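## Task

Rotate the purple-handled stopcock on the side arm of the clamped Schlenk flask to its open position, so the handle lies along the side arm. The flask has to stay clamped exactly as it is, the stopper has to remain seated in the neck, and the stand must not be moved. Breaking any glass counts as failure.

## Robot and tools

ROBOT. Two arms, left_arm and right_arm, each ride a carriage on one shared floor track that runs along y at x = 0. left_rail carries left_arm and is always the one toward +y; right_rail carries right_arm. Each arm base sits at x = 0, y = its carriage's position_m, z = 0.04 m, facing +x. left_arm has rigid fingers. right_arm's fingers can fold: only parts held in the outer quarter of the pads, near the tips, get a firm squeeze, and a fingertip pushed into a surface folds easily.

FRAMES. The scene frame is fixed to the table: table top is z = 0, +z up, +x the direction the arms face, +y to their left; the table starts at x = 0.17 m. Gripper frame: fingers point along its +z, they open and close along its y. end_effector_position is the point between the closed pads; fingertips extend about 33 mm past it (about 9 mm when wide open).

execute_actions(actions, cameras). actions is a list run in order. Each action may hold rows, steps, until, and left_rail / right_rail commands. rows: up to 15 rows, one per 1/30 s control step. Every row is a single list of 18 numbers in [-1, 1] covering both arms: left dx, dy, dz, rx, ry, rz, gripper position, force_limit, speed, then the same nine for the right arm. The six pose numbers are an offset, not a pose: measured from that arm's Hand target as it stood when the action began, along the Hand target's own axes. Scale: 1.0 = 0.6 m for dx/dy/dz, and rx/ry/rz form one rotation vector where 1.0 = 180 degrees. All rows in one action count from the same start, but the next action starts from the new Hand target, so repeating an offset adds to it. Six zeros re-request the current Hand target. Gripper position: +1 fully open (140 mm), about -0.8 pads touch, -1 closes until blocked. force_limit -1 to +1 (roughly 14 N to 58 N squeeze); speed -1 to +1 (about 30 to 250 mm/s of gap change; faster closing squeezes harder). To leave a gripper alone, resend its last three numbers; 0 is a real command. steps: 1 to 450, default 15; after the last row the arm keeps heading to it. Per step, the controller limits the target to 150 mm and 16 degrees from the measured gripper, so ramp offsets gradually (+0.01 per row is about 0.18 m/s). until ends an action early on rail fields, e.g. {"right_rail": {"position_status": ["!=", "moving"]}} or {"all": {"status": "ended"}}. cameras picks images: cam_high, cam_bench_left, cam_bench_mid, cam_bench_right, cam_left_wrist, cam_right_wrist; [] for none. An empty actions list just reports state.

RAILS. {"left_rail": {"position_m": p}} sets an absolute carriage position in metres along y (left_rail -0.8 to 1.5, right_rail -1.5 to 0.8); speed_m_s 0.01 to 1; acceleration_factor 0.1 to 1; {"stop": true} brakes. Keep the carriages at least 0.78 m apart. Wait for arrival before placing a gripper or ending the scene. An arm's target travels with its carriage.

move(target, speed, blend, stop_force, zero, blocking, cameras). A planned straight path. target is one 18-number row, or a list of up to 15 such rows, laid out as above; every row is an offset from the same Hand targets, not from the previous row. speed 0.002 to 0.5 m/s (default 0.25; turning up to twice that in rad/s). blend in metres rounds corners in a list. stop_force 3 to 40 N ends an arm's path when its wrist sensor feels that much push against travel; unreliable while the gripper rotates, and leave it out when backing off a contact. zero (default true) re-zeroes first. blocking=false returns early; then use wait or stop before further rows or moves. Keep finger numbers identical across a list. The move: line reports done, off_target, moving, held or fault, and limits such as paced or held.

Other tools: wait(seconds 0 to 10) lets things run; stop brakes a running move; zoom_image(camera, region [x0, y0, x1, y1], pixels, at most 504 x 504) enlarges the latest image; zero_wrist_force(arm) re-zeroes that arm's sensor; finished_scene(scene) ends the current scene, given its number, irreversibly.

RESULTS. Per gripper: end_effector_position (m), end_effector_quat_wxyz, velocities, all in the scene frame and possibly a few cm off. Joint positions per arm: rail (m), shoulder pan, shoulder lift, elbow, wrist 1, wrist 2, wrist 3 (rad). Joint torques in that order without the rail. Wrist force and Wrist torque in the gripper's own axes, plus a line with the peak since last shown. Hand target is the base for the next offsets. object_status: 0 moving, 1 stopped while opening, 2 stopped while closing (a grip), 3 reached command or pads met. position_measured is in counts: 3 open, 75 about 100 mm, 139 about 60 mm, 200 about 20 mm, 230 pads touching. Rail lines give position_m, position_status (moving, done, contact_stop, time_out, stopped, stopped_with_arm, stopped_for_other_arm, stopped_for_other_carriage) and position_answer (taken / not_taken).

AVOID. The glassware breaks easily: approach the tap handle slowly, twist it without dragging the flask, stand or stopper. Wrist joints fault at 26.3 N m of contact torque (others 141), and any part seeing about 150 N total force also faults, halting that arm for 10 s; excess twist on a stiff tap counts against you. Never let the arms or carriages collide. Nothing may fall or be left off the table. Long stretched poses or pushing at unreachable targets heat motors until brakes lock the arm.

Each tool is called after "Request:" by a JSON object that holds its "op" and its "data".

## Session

Request:
{"op": "execute_actions", "data": {"actions": []}}

Scene clock: 0.00 s.
left_arm: end_effector_position=(+0.3456, +0.6984, +0.5800) position_measured=3 object_status=3 end_effector_quat_wxyz=(+0.000, +1.000, +0.000, +0.000) | right_arm: end_effector_position=(+0.3456, -1.3351, +0.5800) position_measured=3 object_status=3 end_effector_quat_wxyz=(+0.000, +1.000, +0.000, +0.000)
Joint positions: left_arm=[0.671 -0.316 -1.725 0.971 -0.816 -1.571 2.826] | right_arm=[-1.362 -0.316 -1.725 0.971 -0.816 -1.571 2.826]
Joint velocities: within noise
Joint torques (N m): no reading
Wrist force (N): no reading
Wrist torque (N m): no reading
Wrist force, peak (N): no reading
Hand target: left_arm +0.3456, +0.6984, +0.5800; +0.000, +1.000, +0.000, +0.000 | right_arm +0.3456, -1.3351, +0.5800; +0.000, +1.000, +0.000, +0.000
Tool commands: left_gripper/position=+1.0 left_gripper/force_limit=+1.0 left_gripper/speed=+1.0 right_gripper/position=+1.0 right_gripper/force_limit=+1.0 right_gripper/speed=+1.0
left_rail: position_m=0.671 position_status=done
right_rail: position_m=-1.362 position_status=done
camera_calibration:
cam_left_wrist: T_world_to_cam=[[-0.0265538, -0.998538, -0.0470784, 0.750006], [-0.954746, 0.0113767, 0.297206, 0.165161], [-0.296236, 0.0528398, -0.953652, 0.761451], [0, 0, 0, 1]] pos_world=[0.403171, 0.706795, 0.712382]
cam_right_wrist: T_world_to_cam=[[-0.031272, -0.999466, 0.0094295, -1.31715], [-0.949091, 0.0326518, 0.313305, 0.202106], [-0.313446, 0.000848234, -0.949606, 0.80498], [0, 0, 0, 1]] pos_world=[0.402945, -1.32372, 0.713512]

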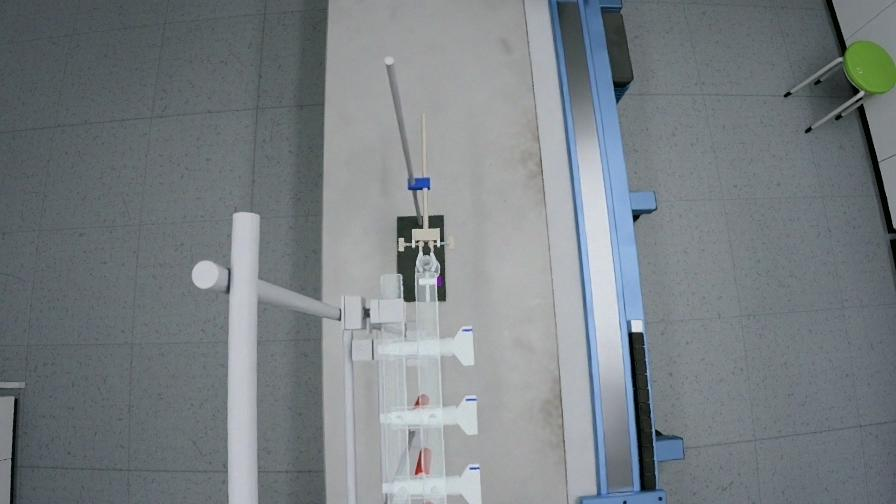

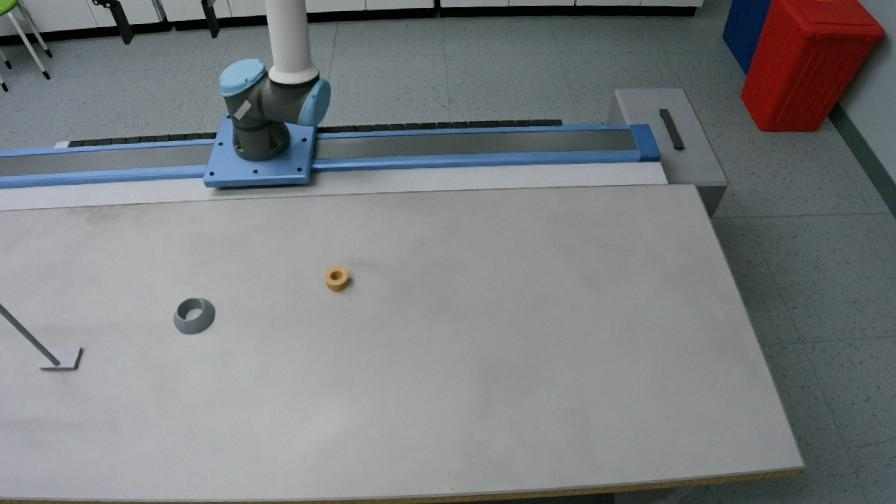

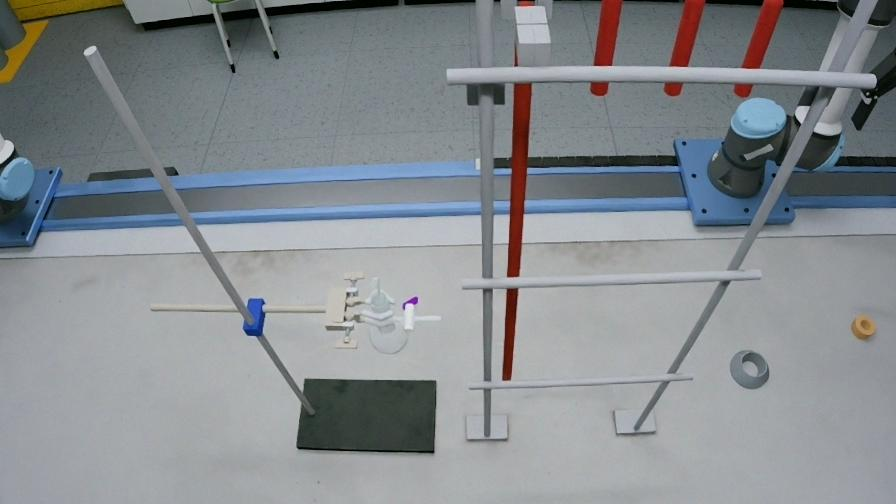

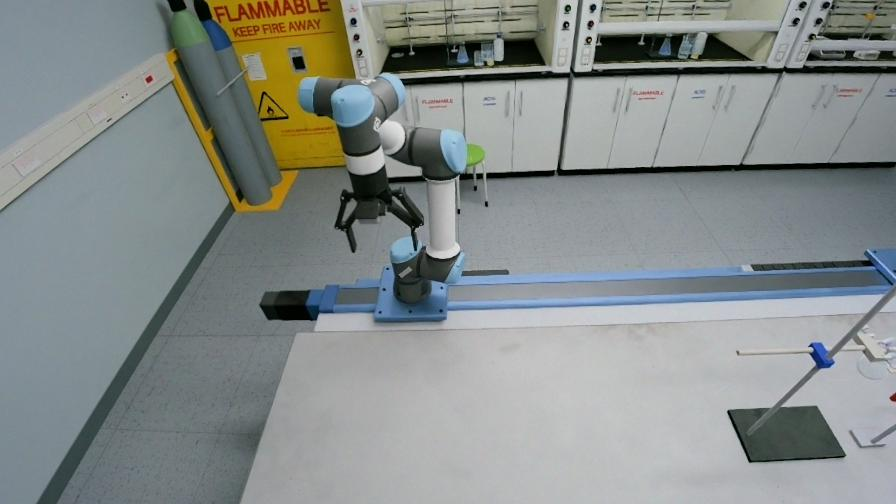

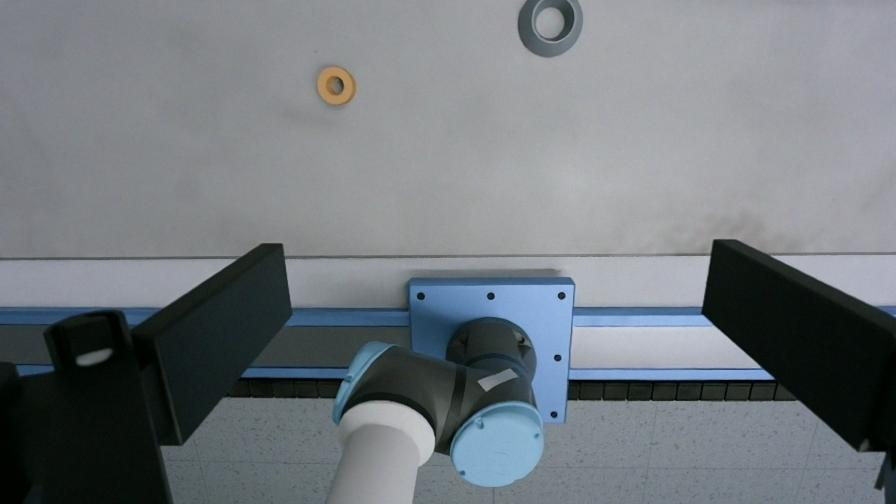

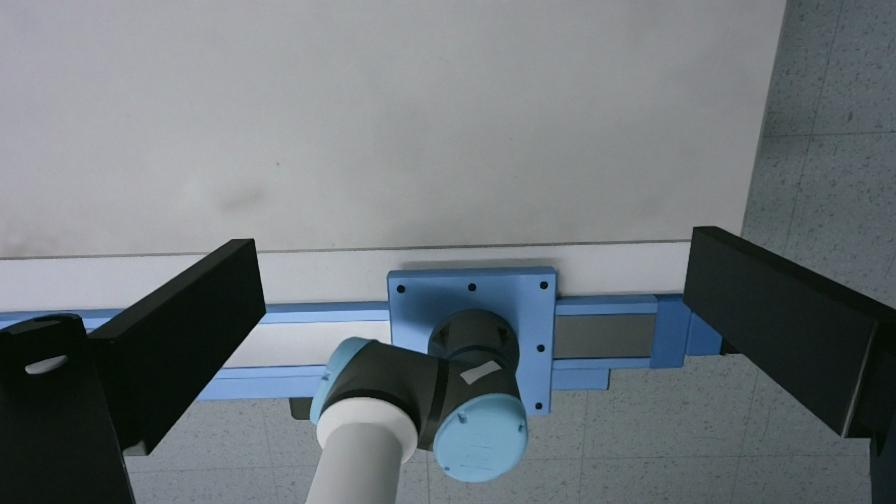

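Request:
{"op": "zoom_image", "data": {"camera": "cam_bench_mid", "region": [330, 250, 470, 370]}}

Request:
{"op": "zoom_image", "data": {"camera": "cam_high", "region": [380, 210, 480, 320]}}

Scaled by 3.600.

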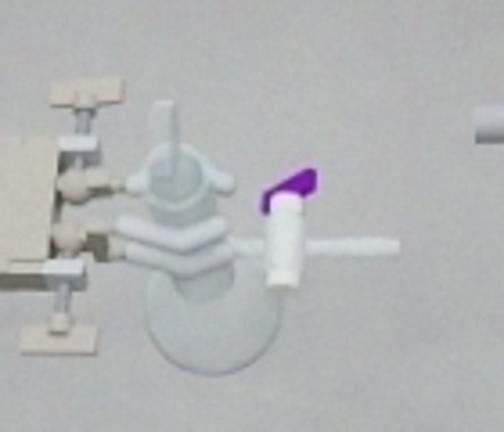

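Scaled by 4.582.

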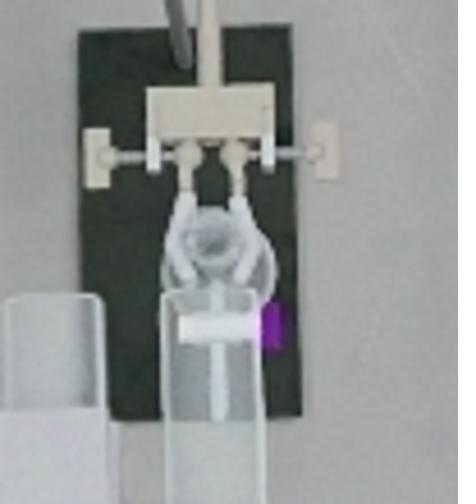

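Request:
{"op": "move", "data": {"target": [0.024, -0.4538, 0.3667, -0.3849, 0.3849, -0.3849, -0.2, -1, 0, 0, 0, 0, 0, 0, 0, 1, 1, 1], "speed": 0.35, "blocking": false, "cameras": []}}

Request:
{"op": "execute_actions", "data": {"actions": [{"left_rail": {"position_m": -0.405, "speed_m_s": 0.9, "acceleration_factor": 0.6}, "steps": 150, "until": {"left_rail": {"position_status": ["!=", "moving"]}}}], "cameras": []}}

Request:
{"op": "wait", "data": {"seconds": 1.0, "cameras": ["cam_left_wrist", "cam_high", "cam_bench_mid"]}}

Scene clock: 5.70 s.
left_arm: end_effector_position=(+0.3459, +0.7251, +0.5589) position_measured=100 object_status=0 end_effector_quat_wxyz=(+0.054, +0.995, +0.060, +0.054) end_effector_velocity=(+0.003, +0.088, -0.071) end_effector_angular_velocity=(-0.364, -0.377, +0.391) | right_arm: end_effector_position=(+0.3456, -1.3351, +0.5800) position_measured=3 object_status=3 end_effector_quat_wxyz=(+0.000, +1.000, +0.000, +0.000)
Joint positions: left_arm=[0.671 -0.157 -1.844 1.18 -1.037 -1.654 2.859] | right_arm=[-1.362 -0.316 -1.725 0.971 -0.816 -1.571 2.826]
Joint velocities: left_arm=[0 0.559 -0.361 0.672 -0.729 -0.32 0.127] | right_arm=[within noise]
Joint torques (N m): left_arm=[21.97 -20.73 -7.85 -8.23 -2.86 2.72] | right_arm=[0.59 -12.1 -18.67 -3.23 0.12 0.24]
Wrist force (N): left_arm=[0.7 0.1 0.4] | right_arm=[0.2 0.1 -0.3]
Wrist torque (N m): left_arm=[-0.02 -0.09 -0.02] | right_arm=[0.02 -0.06 0.00]
Wrist force, peak (N): left_arm=[0.7 0.9 -0.1] | right_arm=[-0.2 0.0 -0.6]
Hand target: left_arm +0.3477, +0.7375, +0.5484; +0.087, +0.989, +0.087, +0.087 | right_arm +0.3456, -1.3351, +0.5800; +0.000, +1.000, +0.000, +0.000
Tool commands: left_gripper/position=-0.2 left_gripper/force_limit=-1.0 left_gripper/speed=+0.0 right_gripper/position=+1.0 right_gripper/force_limit=+1.0 right_gripper/speed=+1.0
Off the commanded pose: left_arm 0.316 m, 109 deg | right_arm 0.000 m, 0 deg.
left_rail: position_m=0.671 position_status=done
right_rail: position_m=-1.362 position_status=done
move: running
No camera images: "cameras" was empty.

Scene clock: 7.97 s.
left_arm: end_effector_position=(+0.3545, -0.1475, +0.3880) position_measured=154 object_status=3 end_effector_quat_wxyz=(+0.447, +0.658, +0.448, +0.409) end_effector_velocity=(+0.009, +0.090, -0.074) end_effector_angular_velocity=(-0.356, -0.231, +0.365) | right_arm: end_effector_position=(+0.3456, -1.3351, +0.5800) position_measured=3 object_status=3 end_effector_quat_wxyz=(+0.000, +1.000, +0.000, +0.000)
Joint positions: left_arm=[-0.405 0.968 -1.746 2.371 -3.115 -2.687 2.315] | right_arm=[-1.362 -0.316 -1.725 0.971 -0.816 -1.571 2.826]
Joint velocities: left_arm=[-0.003 0.126 0.615 0.198 -1.585 -0.048 -1.04] | right_arm=[within noise]
Joint torques (N m): left_arm=[15.02 0 -10.85 -9.99 -2.83 -6.46] | right_arm=[0.64 -12.69 -17.53 -3.64 0.11 0.11]
Wrist force (N): left_arm=[2.1 0.4 1.9] | right_arm=[0.1 -0.1 -0.2]
Wrist torque (N m): left_arm=[-0.67 -0.09 -0.45] | right_arm=[-0.02 -0.03 0.00]
Wrist force, peak (N): left_arm=[2.2 0.4 2.1] | right_arm=[0.1 -0.1 -0.7]
Hand target: left_arm +0.3586, -0.1323, +0.3818; +0.467, +0.587, +0.467, +0.467 | right_arm +0.3456, -1.3351, +0.5800; +0.000, +1.000, +0.000, +0.000
Tool commands: left_gripper/position=-0.2 left_gripper/force_limit=-1.0 left_gripper/speed=+0.0 right_gripper/position=+1.0 right_gripper/force_limit=+1.0 right_gripper/speed=+1.0
Off the commanded pose: left_arm 0.051 m, 23 deg | right_arm 0.000 m, 0 deg.
left_rail: position_m=-0.405 speed_m_s=0.90 position_status=done
right_rail: position_m=-1.362 position_status=done
earlier move: running
No camera images: "cameras" was empty.

Scene clock: 8.97 s.
left_arm: end_effector_position=(+0.3599, -0.1056, +0.3599) position_measured=154 object_status=3 end_effector_quat_wxyz=(+0.499, +0.501, +0.501, +0.499) end_effector_velocity=(+0.001, +0.001, -0.001) end_effector_angular_velocity=(-0.004, -0.029, +0.010) | right_arm: end_effector_position=(+0.3456, -1.3351, +0.5800) position_measured=3 object_status=3 end_effector_quat_wxyz=(+0.000, +1.000, +0.000, +0.000)
Joint positions: left_arm=[-0.405 0.955 -1.327 2.45 -4.259 -2.527 1.576] | right_arm=[-1.362 -0.316 -1.725 0.971 -0.816 -1.571 2.826]
Joint velocities: left_arm=[0 -0.007 0.038 0 -0.089 0.018 -0.046] | right_arm=[within noise]
Joint torques (N m): left_arm=[-13.34 -14.57 -19.72 -4.2 1.55 -1.86] | right_arm=[0.44 -13.28 -16.84 -3.73 0.24 0.18]
Wrist force (N): left_arm=[1.6 0.1 3.5] | right_arm=[0.1 -0.1 -0.3]
Wrist torque (N m): left_arm=[-0.94 0.06 -0.52] | right_arm=[-0.01 -0.03 0.01]
Wrist force, peak (N): left_arm=[1.7 0.1 3.6] | right_arm=[0.0 -0.3 -0.6]
Hand target: left_arm +0.3600, -0.1055, +0.3600; +0.500, +0.500, +0.500, +0.500 | right_arm +0.3456, -1.3351, +0.5800; +0.000, +1.000, +0.000, +0.000
Tool commands: left_gripper/position=-0.2 left_gripper/force_limit=-1.0 left_gripper/speed=+0.0 right_gripper/position=+1.0 right_gripper/force_limit=+1.0 right_gripper/speed=+1.0
Off the commanded pose: left_arm 0.000 m, 0 deg | right_arm 0.000 m, 0 deg.
left_rail: position_m=-0.405 speed_m_s=0.90 position_status=done
right_rail: position_m=-1.362 position_status=done
earlier move: running
wait: 1.00 s
camera_calibration:
cam_left_wrist: T_world_to_cam=[[0.0505141, -0.0265662, 0.99837, -0.364152], [-0.298315, -0.954412, -0.0103028, 0.0257741], [0.95313, -0.297308, -0.0561364, -0.211357], [0, 0, 0, 1]] pos_world=[0.227534, -0.0479132, 0.351959]
Images, in order (width x height): cam_high 896x504, cam_bench_mid 896x504, cam_left_wrist 896x504.

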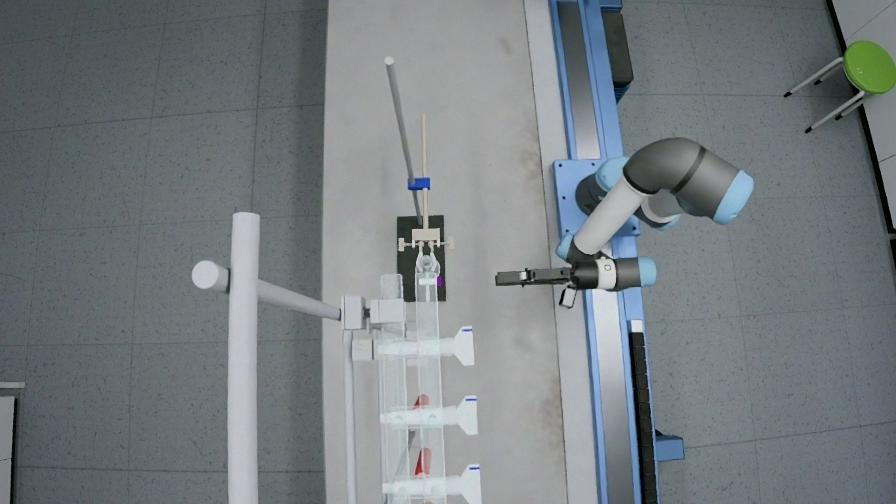

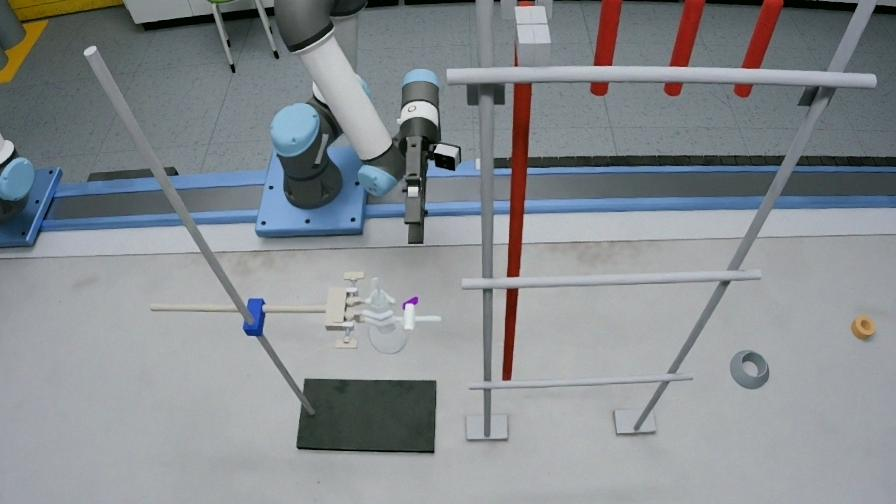

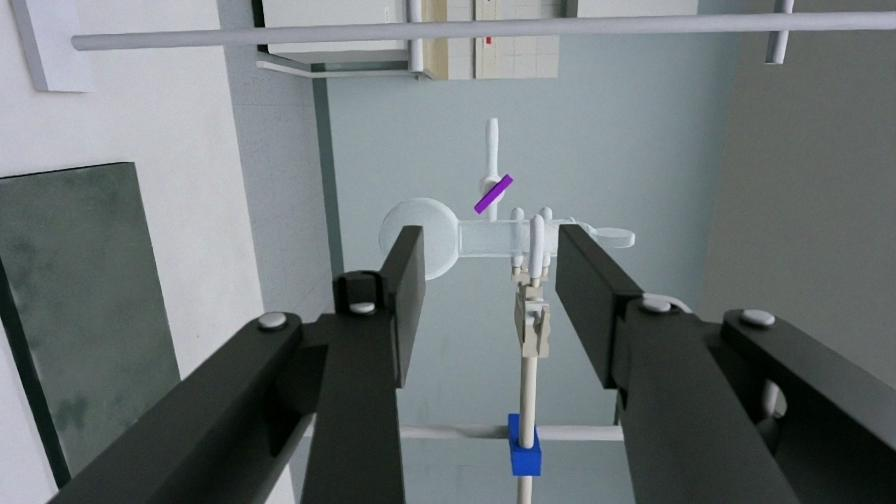

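Request:
{"op": "zoom_image", "data": {"camera": "cam_left_wrist", "region": [440, 110, 560, 230]}}

Request:
{"op": "zoom_image", "data": {"camera": "cam_high", "region": [400, 225, 520, 325]}}

Scaled by 4.200.

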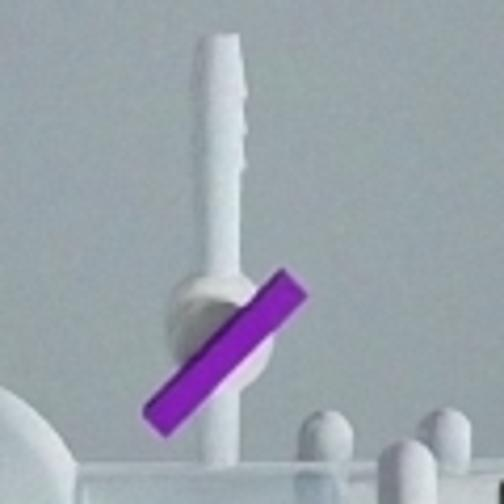

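Scaled by 4.200.

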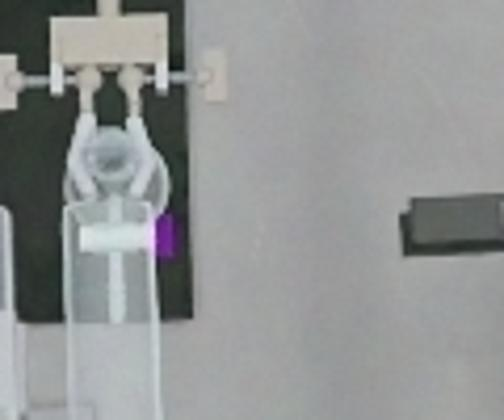

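Request:
{"op": "move", "data": {"target": [0.002, 0.0133, 0.15, 0, 0, 0.25, -0.444, -1, 0, 0, 0, 0, 0, 0, 0, 1, 1, 1], "speed": 0.25, "cameras": ["cam_left_wrist", "cam_high", "cam_bench_mid"]}}

Request:
{"op": "zoom_image", "data": {"camera": "cam_left_wrist", "region": [420, 130, 580, 290]}}

Request:
{"op": "zoom_image", "data": {"camera": "cam_high", "region": [400, 240, 520, 330]}}

Request:
{"op": "zoom_image", "data": {"camera": "cam_bench_mid", "region": [370, 240, 460, 330]}}

a move is refused until a result has shown your running move's end: call wait (it returns as soon as the move ends) or stop first; nothing of this call was run
Scene clock: 13.47 s.
left_arm: end_effector_position=(+0.3600, -0.1055, +0.3600) position_measured=154 object_status=3 end_effector_quat_wxyz=(+0.500, +0.500, +0.500, +0.500) | right_arm: end_effector_position=(+0.3456, -1.3351, +0.5800) position_measured=3 object_status=3 end_effector_quat_wxyz=(+0.000, +1.000, +0.000, +0.000)
Joint positions: left_arm=[-0.405 0.954 -1.323 2.45 -4.269 -2.525 1.571] | right_arm=[-1.362 -0.316 -1.725 0.971 -0.816 -1.571 2.826]
Joint velocities: within noise
Joint torques (N m): left_arm=[-13.84 -14.3 -16.99 -3.38 1.36 -1.68] | right_arm=[0.36 -12.35 -15.55 -3.65 0.21 0.17]
Wrist force (N): left_arm=[1.5 0.6 3.5] | right_arm=[0.3 0.0 -0.3]
Wrist torque (N m): left_arm=[-0.86 0.09 -0.52] | right_arm=[0.00 -0.07 0.00]
Wrist force, peak (N): left_arm=[1.8 0.4 3.8] | right_arm=[0.1 -0.2 -0.6]
Hand target: left_arm +0.3600, -0.1055, +0.3600; +0.500, +0.500, +0.500, +0.500 | right_arm +0.3456, -1.3351, +0.5800; +0.000, +1.000, +0.000, +0.000
Tool commands: left_gripper/position=-0.2 left_gripper/force_limit=-1.0 left_gripper/speed=+0.0 right_gripper/position=+1.0 right_gripper/force_limit=+1.0 right_gripper/speed=+1.0
Off the commanded pose: left_arm 0.000 m, 0 deg | right_arm 0.000 m, 0 deg.
left_rail: position_m=-0.405 speed_m_s=0.90 position_status=done
right_rail: position_m=-1.362 position_status=done
earlier move: done

Scaled by 3.150.

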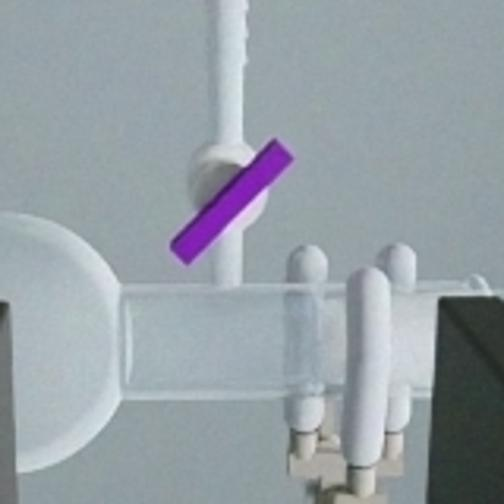

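Scaled by 4.200.

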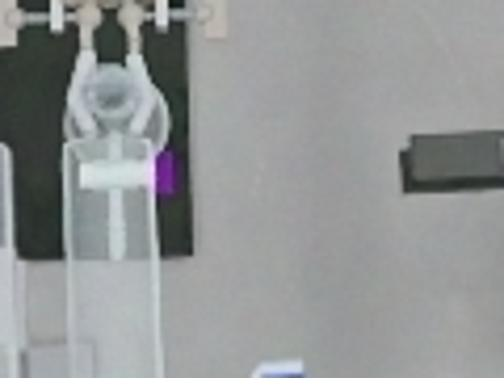

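Scaled by 5.600.

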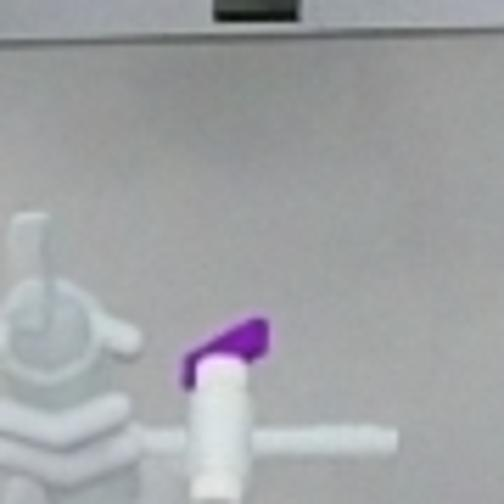

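Request:
{"op": "move", "data": {"target": [0.002, 0.0132, 0.15, 0, 0, 0.25, -0.444, -1, 0, 0, 0, 0, 0, 0, 0, 1, 1, 1], "speed": 0.25, "cameras": ["cam_left_wrist", "cam_high", "cam_bench_mid"]}}

Request:
{"op": "zoom_image", "data": {"camera": "cam_left_wrist", "region": [420, 130, 580, 290]}}

Request:
{"op": "zoom_image", "data": {"camera": "cam_high", "region": [410, 250, 510, 310]}}

Request:
{"op": "zoom_image", "data": {"camera": "cam_bench_mid", "region": [370, 240, 460, 330]}}

Scene clock: 17.57 s.
left_arm: end_effector_position=(+0.4500, -0.1043, +0.3679) position_measured=185 object_status=3 end_effector_quat_wxyz=(+0.271, +0.653, +0.271, +0.653) | right_arm: end_effector_position=(+0.3456, -1.3351, +0.5800) position_measured=3 object_status=3 end_effector_quat_wxyz=(+0.000, +1.000, +0.000, +0.000)
Joint positions: left_arm=[-0.405 0.724 -1.299 2.367 -4.21 -2.295 2.356] | right_arm=[-1.362 -0.316 -1.725 0.971 -0.816 -1.571 2.826]
Joint velocities: within noise
Joint torques (N m): left_arm=[-14.6 -35.14 -22.81 0.25 1.68 2.22] | right_arm=[0.19 -12.16 -14.98 -3.84 0.19 0.3]
Wrist force (N): left_arm=[3.7 -0.9 4.3] | right_arm=[-0.1 -0.1 0.0]
Wrist torque (N m): left_arm=[-0.94 -0.10 -0.05] | right_arm=[-0.02 0.02 0.01]
Wrist force, peak (N): left_arm=[4.0 -0.8 4.8] | right_arm=[0.2 0.1 -0.6]
Hand target: left_arm +0.4500, -0.1043, +0.3679; +0.271, +0.653, +0.271, +0.653 | right_arm +0.3456, -1.3351, +0.5800; +0.000, +1.000, +0.000, +0.000
Off the commanded pose: left_arm 0.000 m, 0 deg | right_arm 0.000 m, 0 deg.
left_rail: position_m=-0.405 speed_m_s=0.90 position_status=done
right_rail: position_m=-1.362 position_status=done
move: done
camera_calibration:
cam_left_wrist: T_world_to_cam=[[0.0470494, -0.724681, 0.687477, -0.333475], [-0.2972, -0.667226, -0.682994, 0.330951], [0.953655, -0.172184, -0.246768, -0.213451], [0, 0, 0, 1]] pos_world=[0.317608, -0.0575961, 0.402621]
Images, in order (width x height): cam_high 896x504, cam_bench_mid 896x504, cam_left_wrist 896x504.

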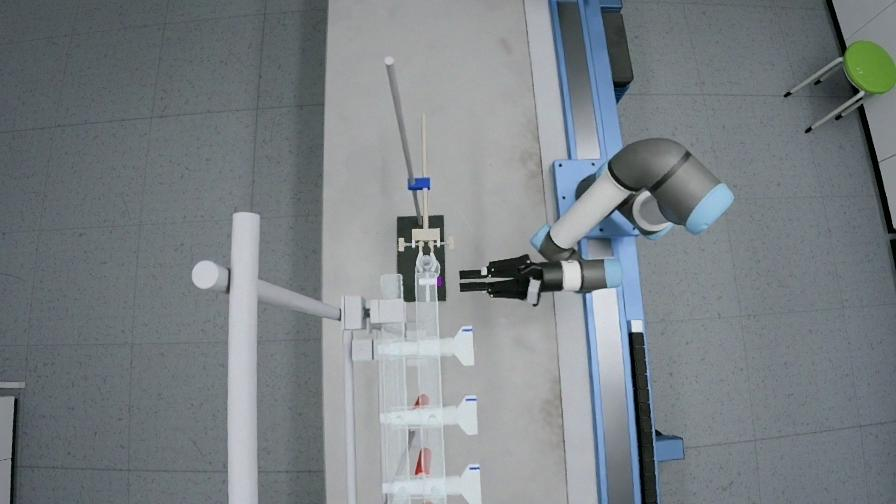

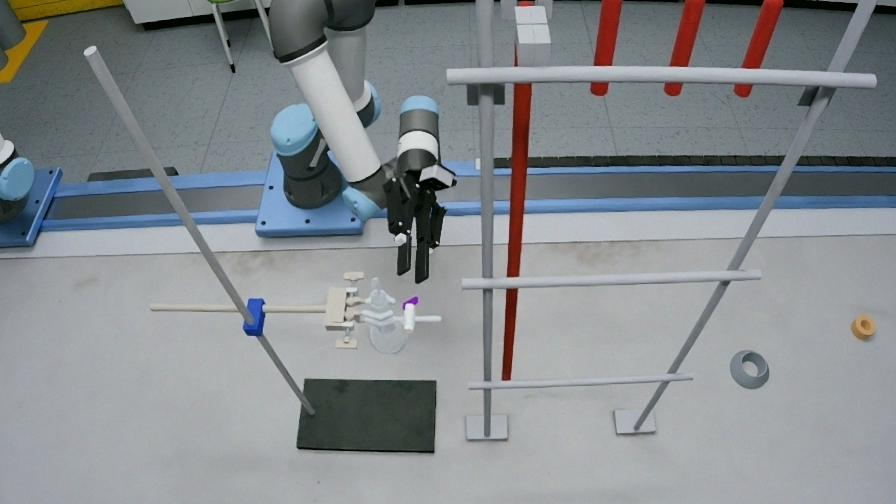

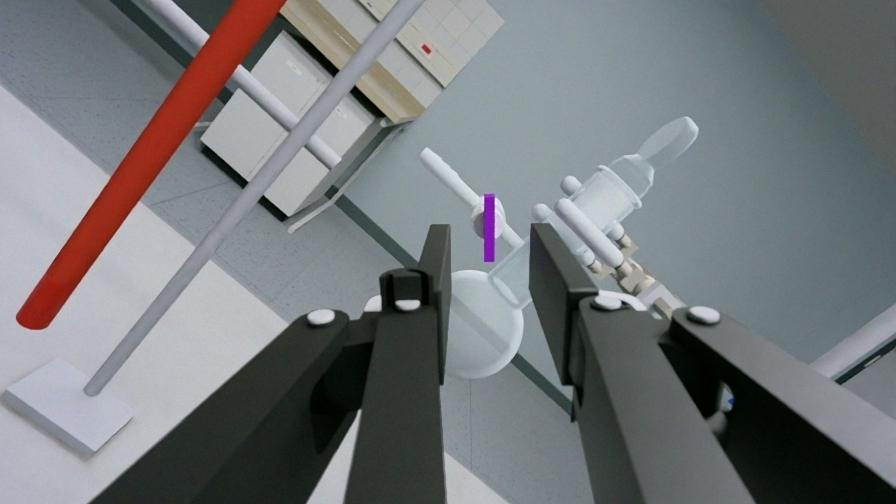

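Scaled by 3.150.

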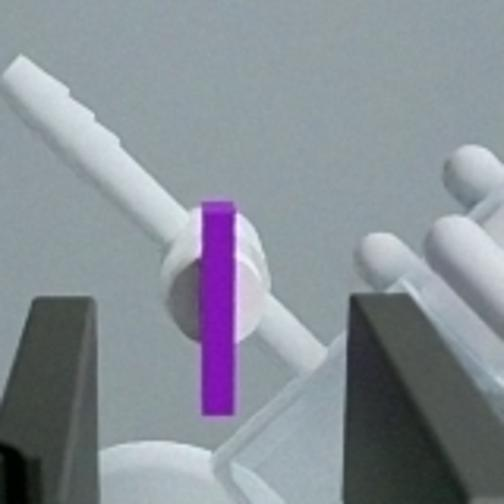

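Scaled by 5.040.

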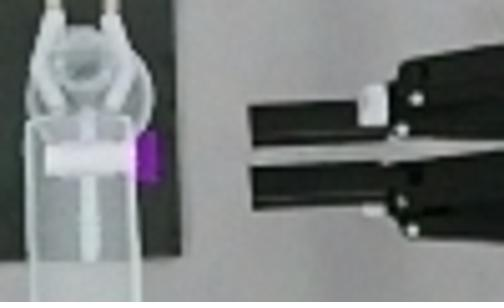

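Scaled by 5.600.

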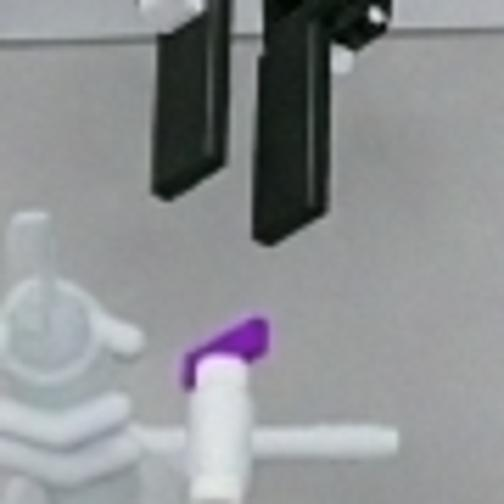

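Request:
{"op": "move", "data": {"target": [0.00155, 0.0012, 0.0587, -0.0051, -0.0051, 0, -0.63, -1, 0, 0, 0, 0, 0, 0, 0, 1, 1, 1], "speed": 0.12, "cameras": ["cam_left_wrist", "cam_high", "cam_bench_mid"]}}

Request:
{"op": "zoom_image", "data": {"camera": "cam_left_wrist", "region": [430, 170, 560, 300]}}

Request:
{"op": "zoom_image", "data": {"camera": "cam_high", "region": [410, 250, 510, 310]}}

Request:
{"op": "zoom_image", "data": {"camera": "cam_bench_mid", "region": [370, 240, 460, 330]}}

Scene clock: 21.13 s.
left_arm: end_effector_position=(+0.4851, -0.1041, +0.3691) position_measured=209 object_status=3 end_effector_quat_wxyz=(+0.278, +0.656, +0.263, +0.650) | right_arm: end_effector_position=(+0.3456, -1.3351, +0.5800) position_measured=3 object_status=3 end_effector_quat_wxyz=(+0.000, +1.000, +0.000, +0.000)
Joint positions: left_arm=[-0.405 0.67 -1.263 2.302 -4.181 -2.263 2.356] | right_arm=[-1.362 -0.316 -1.725 0.971 -0.816 -1.571 2.826]
Joint velocities: within noise
Joint torques (N m): left_arm=[-13.49 -19.25 -22.67 -0.06 1.83 2.04] | right_arm=[1.24 -13.13 -15.6 -3.77 0.03 0.25]
Wrist force (N): left_arm=[4.0 -0.9 4.1] | right_arm=[-0.2 -0.2 -0.2]
Wrist torque (N m): left_arm=[-0.94 -0.14 -0.05] | right_arm=[-0.05 0.04 0.01]
Wrist force, peak (N): left_arm=[4.0 -0.8 4.8] | right_arm=[0.0 0.0 -0.7]
Hand target: left_arm +0.4852, -0.1041, +0.3691; +0.278, +0.656, +0.263, +0.650 | right_arm +0.3456, -1.3351, +0.5800; +0.000, +1.000, +0.000, +0.000
Off the commanded pose: left_arm 0.000 m, 0 deg | right_arm 0.000 m, 0 deg.
left_rail: position_m=-0.405 speed_m_s=0.90 position_status=done
right_rail: position_m=-1.362 position_status=done
move: done
camera_calibration:
cam_left_wrist: T_world_to_cam=[[0.0306966, -0.725724, 0.6873, -0.327947], [-0.312199, -0.660183, -0.683147, 0.350352], [0.949521, -0.193605, -0.246836, -0.246835], [0, 0, 0, 1]] pos_world=[0.353821, -0.0544912, 0.403812]
Images, in order (width x height): cam_high 896x504, cam_bench_mid 896x504, cam_left_wrist 896x504.

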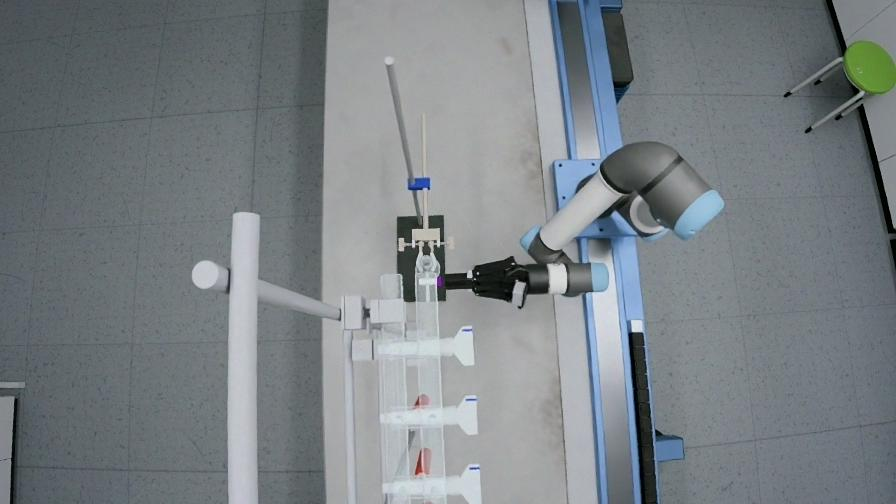

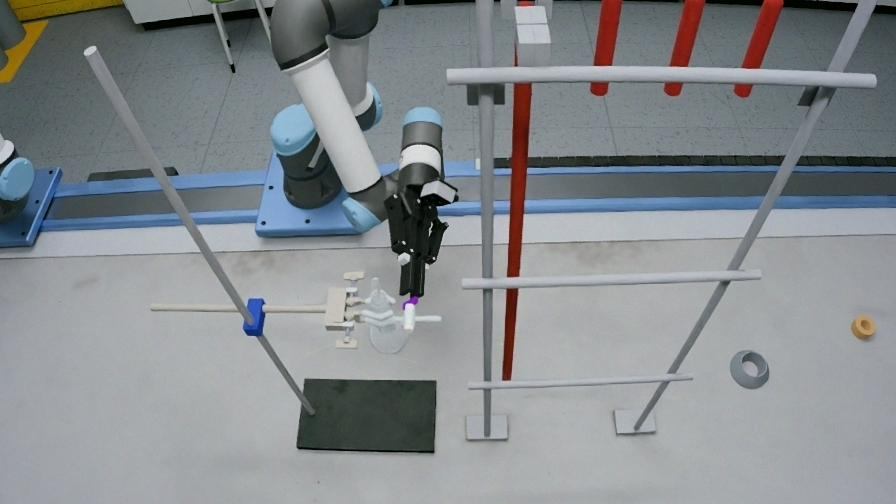

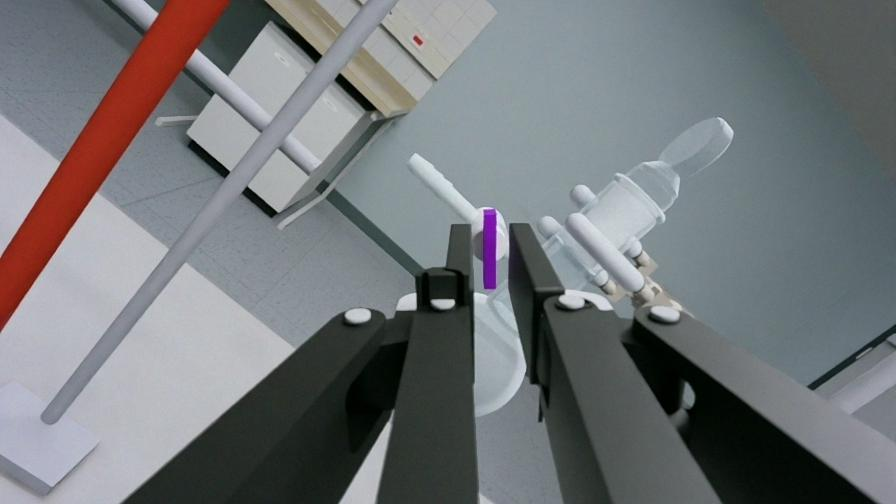

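Scaled by 3.877.

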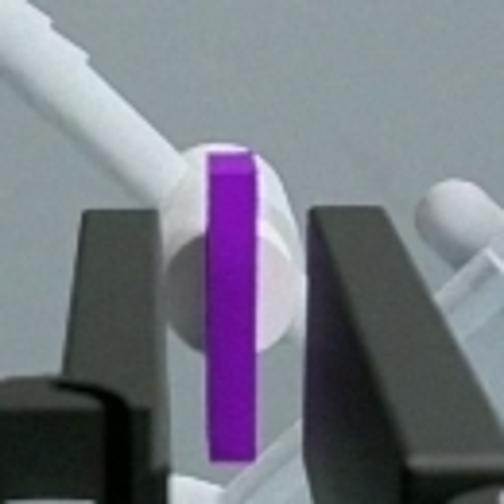

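Scaled by 5.040.

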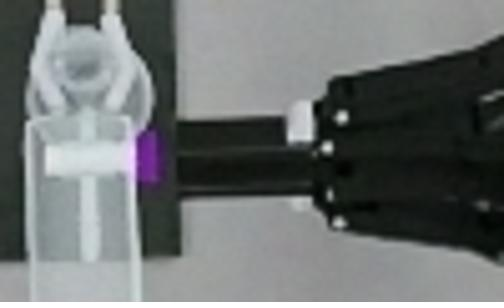

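Scaled by 5.600.

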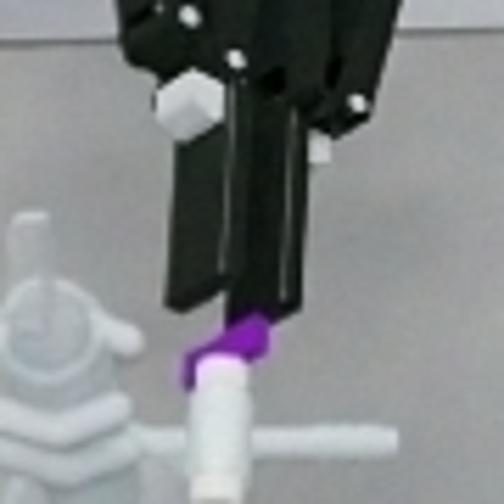

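Request:
{"op": "move", "data": {"target": [0, 0, 0.0258, 0, 0, 0, -0.63, -1, 0, 0, 0, 0, 0, 0, 0, 1, 1, 1], "speed": 0.03, "stop_force": 7, "cameras": ["cam_left_wrist", "cam_high", "cam_bench_mid"]}}

Request:
{"op": "zoom_image", "data": {"camera": "cam_left_wrist", "region": [430, 170, 560, 300]}}

Request:
{"op": "zoom_image", "data": {"camera": "cam_high", "region": [410, 250, 510, 310]}}

Request:
{"op": "zoom_image", "data": {"camera": "cam_bench_mid", "region": [370, 240, 460, 330]}}

Scene clock: 24.13 s.
left_arm: end_effector_position=(+0.5007, -0.1045, +0.3691) position_measured=209 object_status=3 end_effector_quat_wxyz=(+0.278, +0.656, +0.263, +0.650) | right_arm: end_effector_position=(+0.3456, -1.3351, +0.5800) position_measured=3 object_status=3 end_effector_quat_wxyz=(+0.000, +1.000, +0.000, +0.000)
Joint positions: left_arm=[-0.405 0.64 -1.25 2.28 -4.172 -2.234 2.356] | right_arm=[-1.362 -0.316 -1.725 0.971 -0.816 -1.571 2.826]
Joint velocities: within noise
Joint torques (N m): left_arm=[-14.2 -19.94 -23.29 -0.2 1.54 1.98] | right_arm=[2.06 -13.62 -14.8 -3.74 0.02 0.14]
Wrist force (N): left_arm=[4.1 -0.9 4.0] | right_arm=[-0.1 0.2 -0.2]
Wrist torque (N m): left_arm=[-0.96 -0.16 -0.05] | right_arm=[0.04 0.01 0.00]
Wrist force, peak (N): left_arm=[4.2 -0.9 4.3] | right_arm=[0.3 -0.4 -0.4]
Hand target: left_arm +0.5007, -0.1045, +0.3691; +0.278, +0.656, +0.263, +0.650 | right_arm +0.3456, -1.3351, +0.5800; +0.000, +1.000, +0.000, +0.000
Off the commanded pose: left_arm 0.000 m, 0 deg | right_arm 0.000 m, 0 deg.
left_rail: position_m=-0.405 speed_m_s=0.90 position_status=done
right_rail: position_m=-1.362 position_status=done
move: done
camera_calibration:
cam_left_wrist: T_world_to_cam=[[0.0306442, -0.725729, 0.687298, -0.328652], [-0.312242, -0.660159, -0.683151, 0.355025], [0.949508, -0.193669, -0.246833, -0.261708], [0, 0, 0, 1]] pos_world=[0.369419, -0.0548239, 0.403819]
Images, in order (width x height): cam_high 896x504, cam_bench_mid 896x504, cam_left_wrist 896x504.

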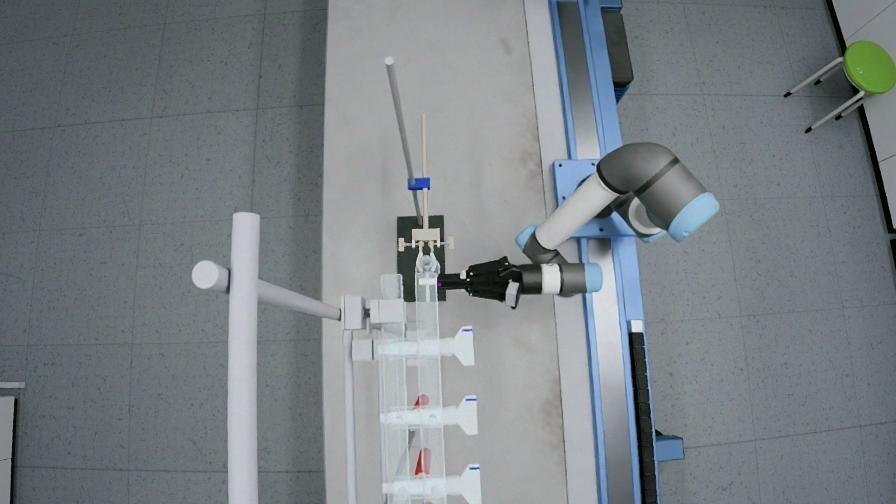

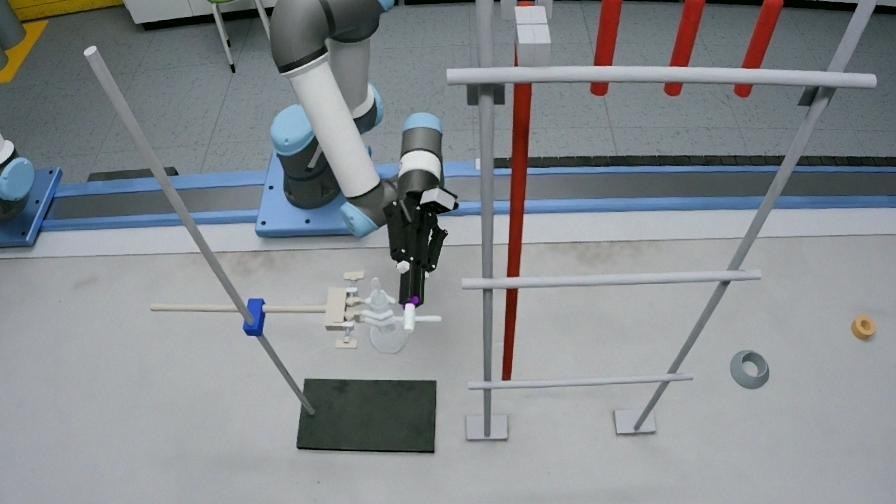

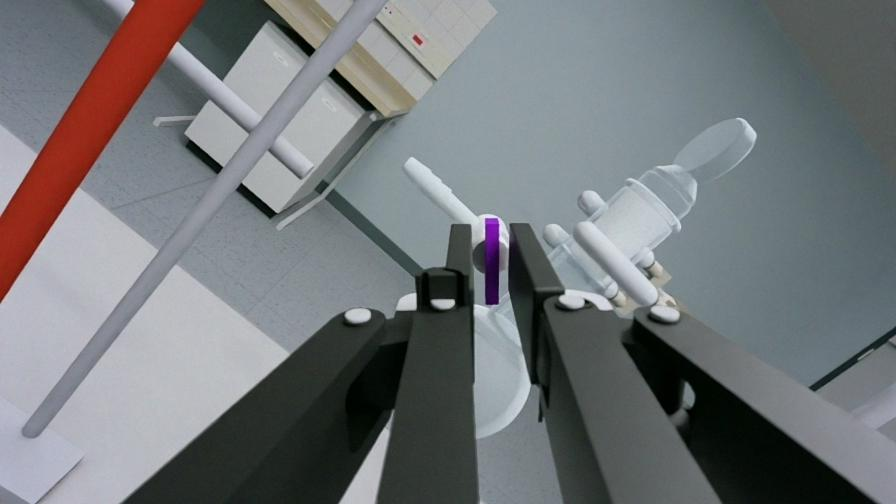

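Scaled by 3.877.

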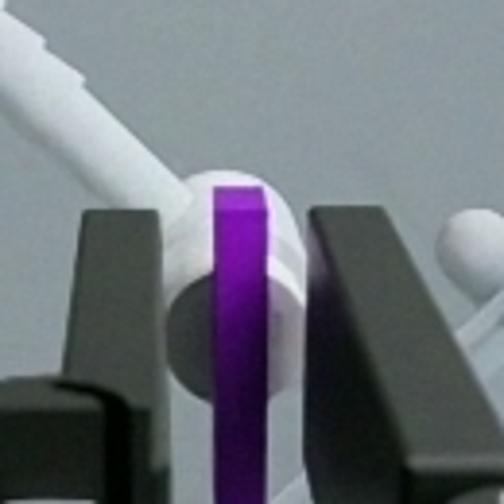

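Scaled by 5.040.

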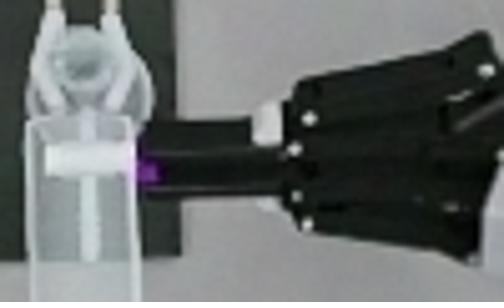

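Scaled by 5.600.

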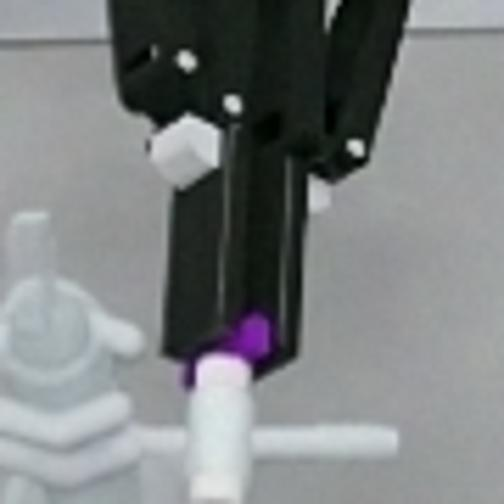

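Request:
{"op": "zero_wrist_force", "data": {"arm": "left_arm"}}

Request:
{"op": "execute_actions", "data": {"actions": [{"rows": [[0,0.0003,0,0,0,0,-1,-1,-1,0,0,0,0,0,0,1,1,1]], "steps": 36}], "cameras": ["cam_left_wrist"]}}

Wrist force sensor zeroed.

Scene clock: 27.47 s.
left_arm: end_effector_position=(+0.5007, -0.1046, +0.3692) position_measured=223 object_status=2 end_effector_quat_wxyz=(+0.278, +0.656, +0.263, +0.650) | right_arm: end_effector_position=(+0.3456, -1.3351, +0.5800) position_measured=3 object_status=3 end_effector_quat_wxyz=(+0.000, +1.000, +0.000, +0.000)
Joint positions: left_arm=[-0.405 0.64 -1.25 2.281 -4.172 -2.234 2.356] | right_arm=[-1.362 -0.316 -1.725 0.971 -0.816 -1.571 2.826]
Joint velocities: within noise
Joint torques (N m): left_arm=[-9.86 -36.11 -4.98 0.02 2.03 2.03] | right_arm=[1.57 -13.63 -15.34 -3.84 0.21 0.17]
Wrist force (N, zeroed by zero_wrist_force on left_arm): left_arm=[0.7 2.8 0.5] | right_arm=[0.0 -0.2 -0.1]
Wrist torque (N m, zeroed by zero_wrist_force on left_arm): left_arm=[-0.06 0.07 -0.07] | right_arm=[-0.03 -0.01 0.00]
Wrist force, peak (N, zeroed by zero_wrist_force on left_arm): left_arm=[1.0 2.7 0.5] | right_arm=[-0.1 0.2 -0.6]
Hand target: left_arm +0.5007, -0.1046, +0.3692; +0.278, +0.656, +0.263, +0.650 | right_arm +0.3456, -1.3351, +0.5800; +0.000, +1.000, +0.000, +0.000
Off the commanded pose: left_arm 0.000 m, 0 deg | right_arm 0.000 m, 0 deg.
left_rail: position_m=-0.405 speed_m_s=0.90 position_status=done
right_rail: position_m=-1.362 position_status=done
camera_calibration:
cam_left_wrist: T_world_to_cam=[[0.0306422, -0.725725, 0.687302, -0.328834], [-0.312255, -0.66016, -0.683144, 0.355022], [0.949504, -0.193681, -0.24684, -0.261698], [0, 0, 0, 1]] pos_world=[0.369417, -0.0549572, 0.403942]
Images, in order (width x height): cam_left_wrist 896x504.

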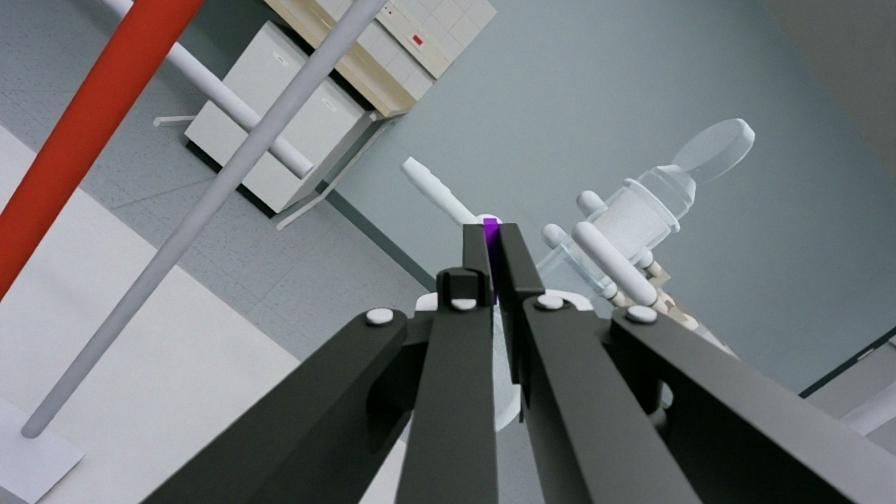

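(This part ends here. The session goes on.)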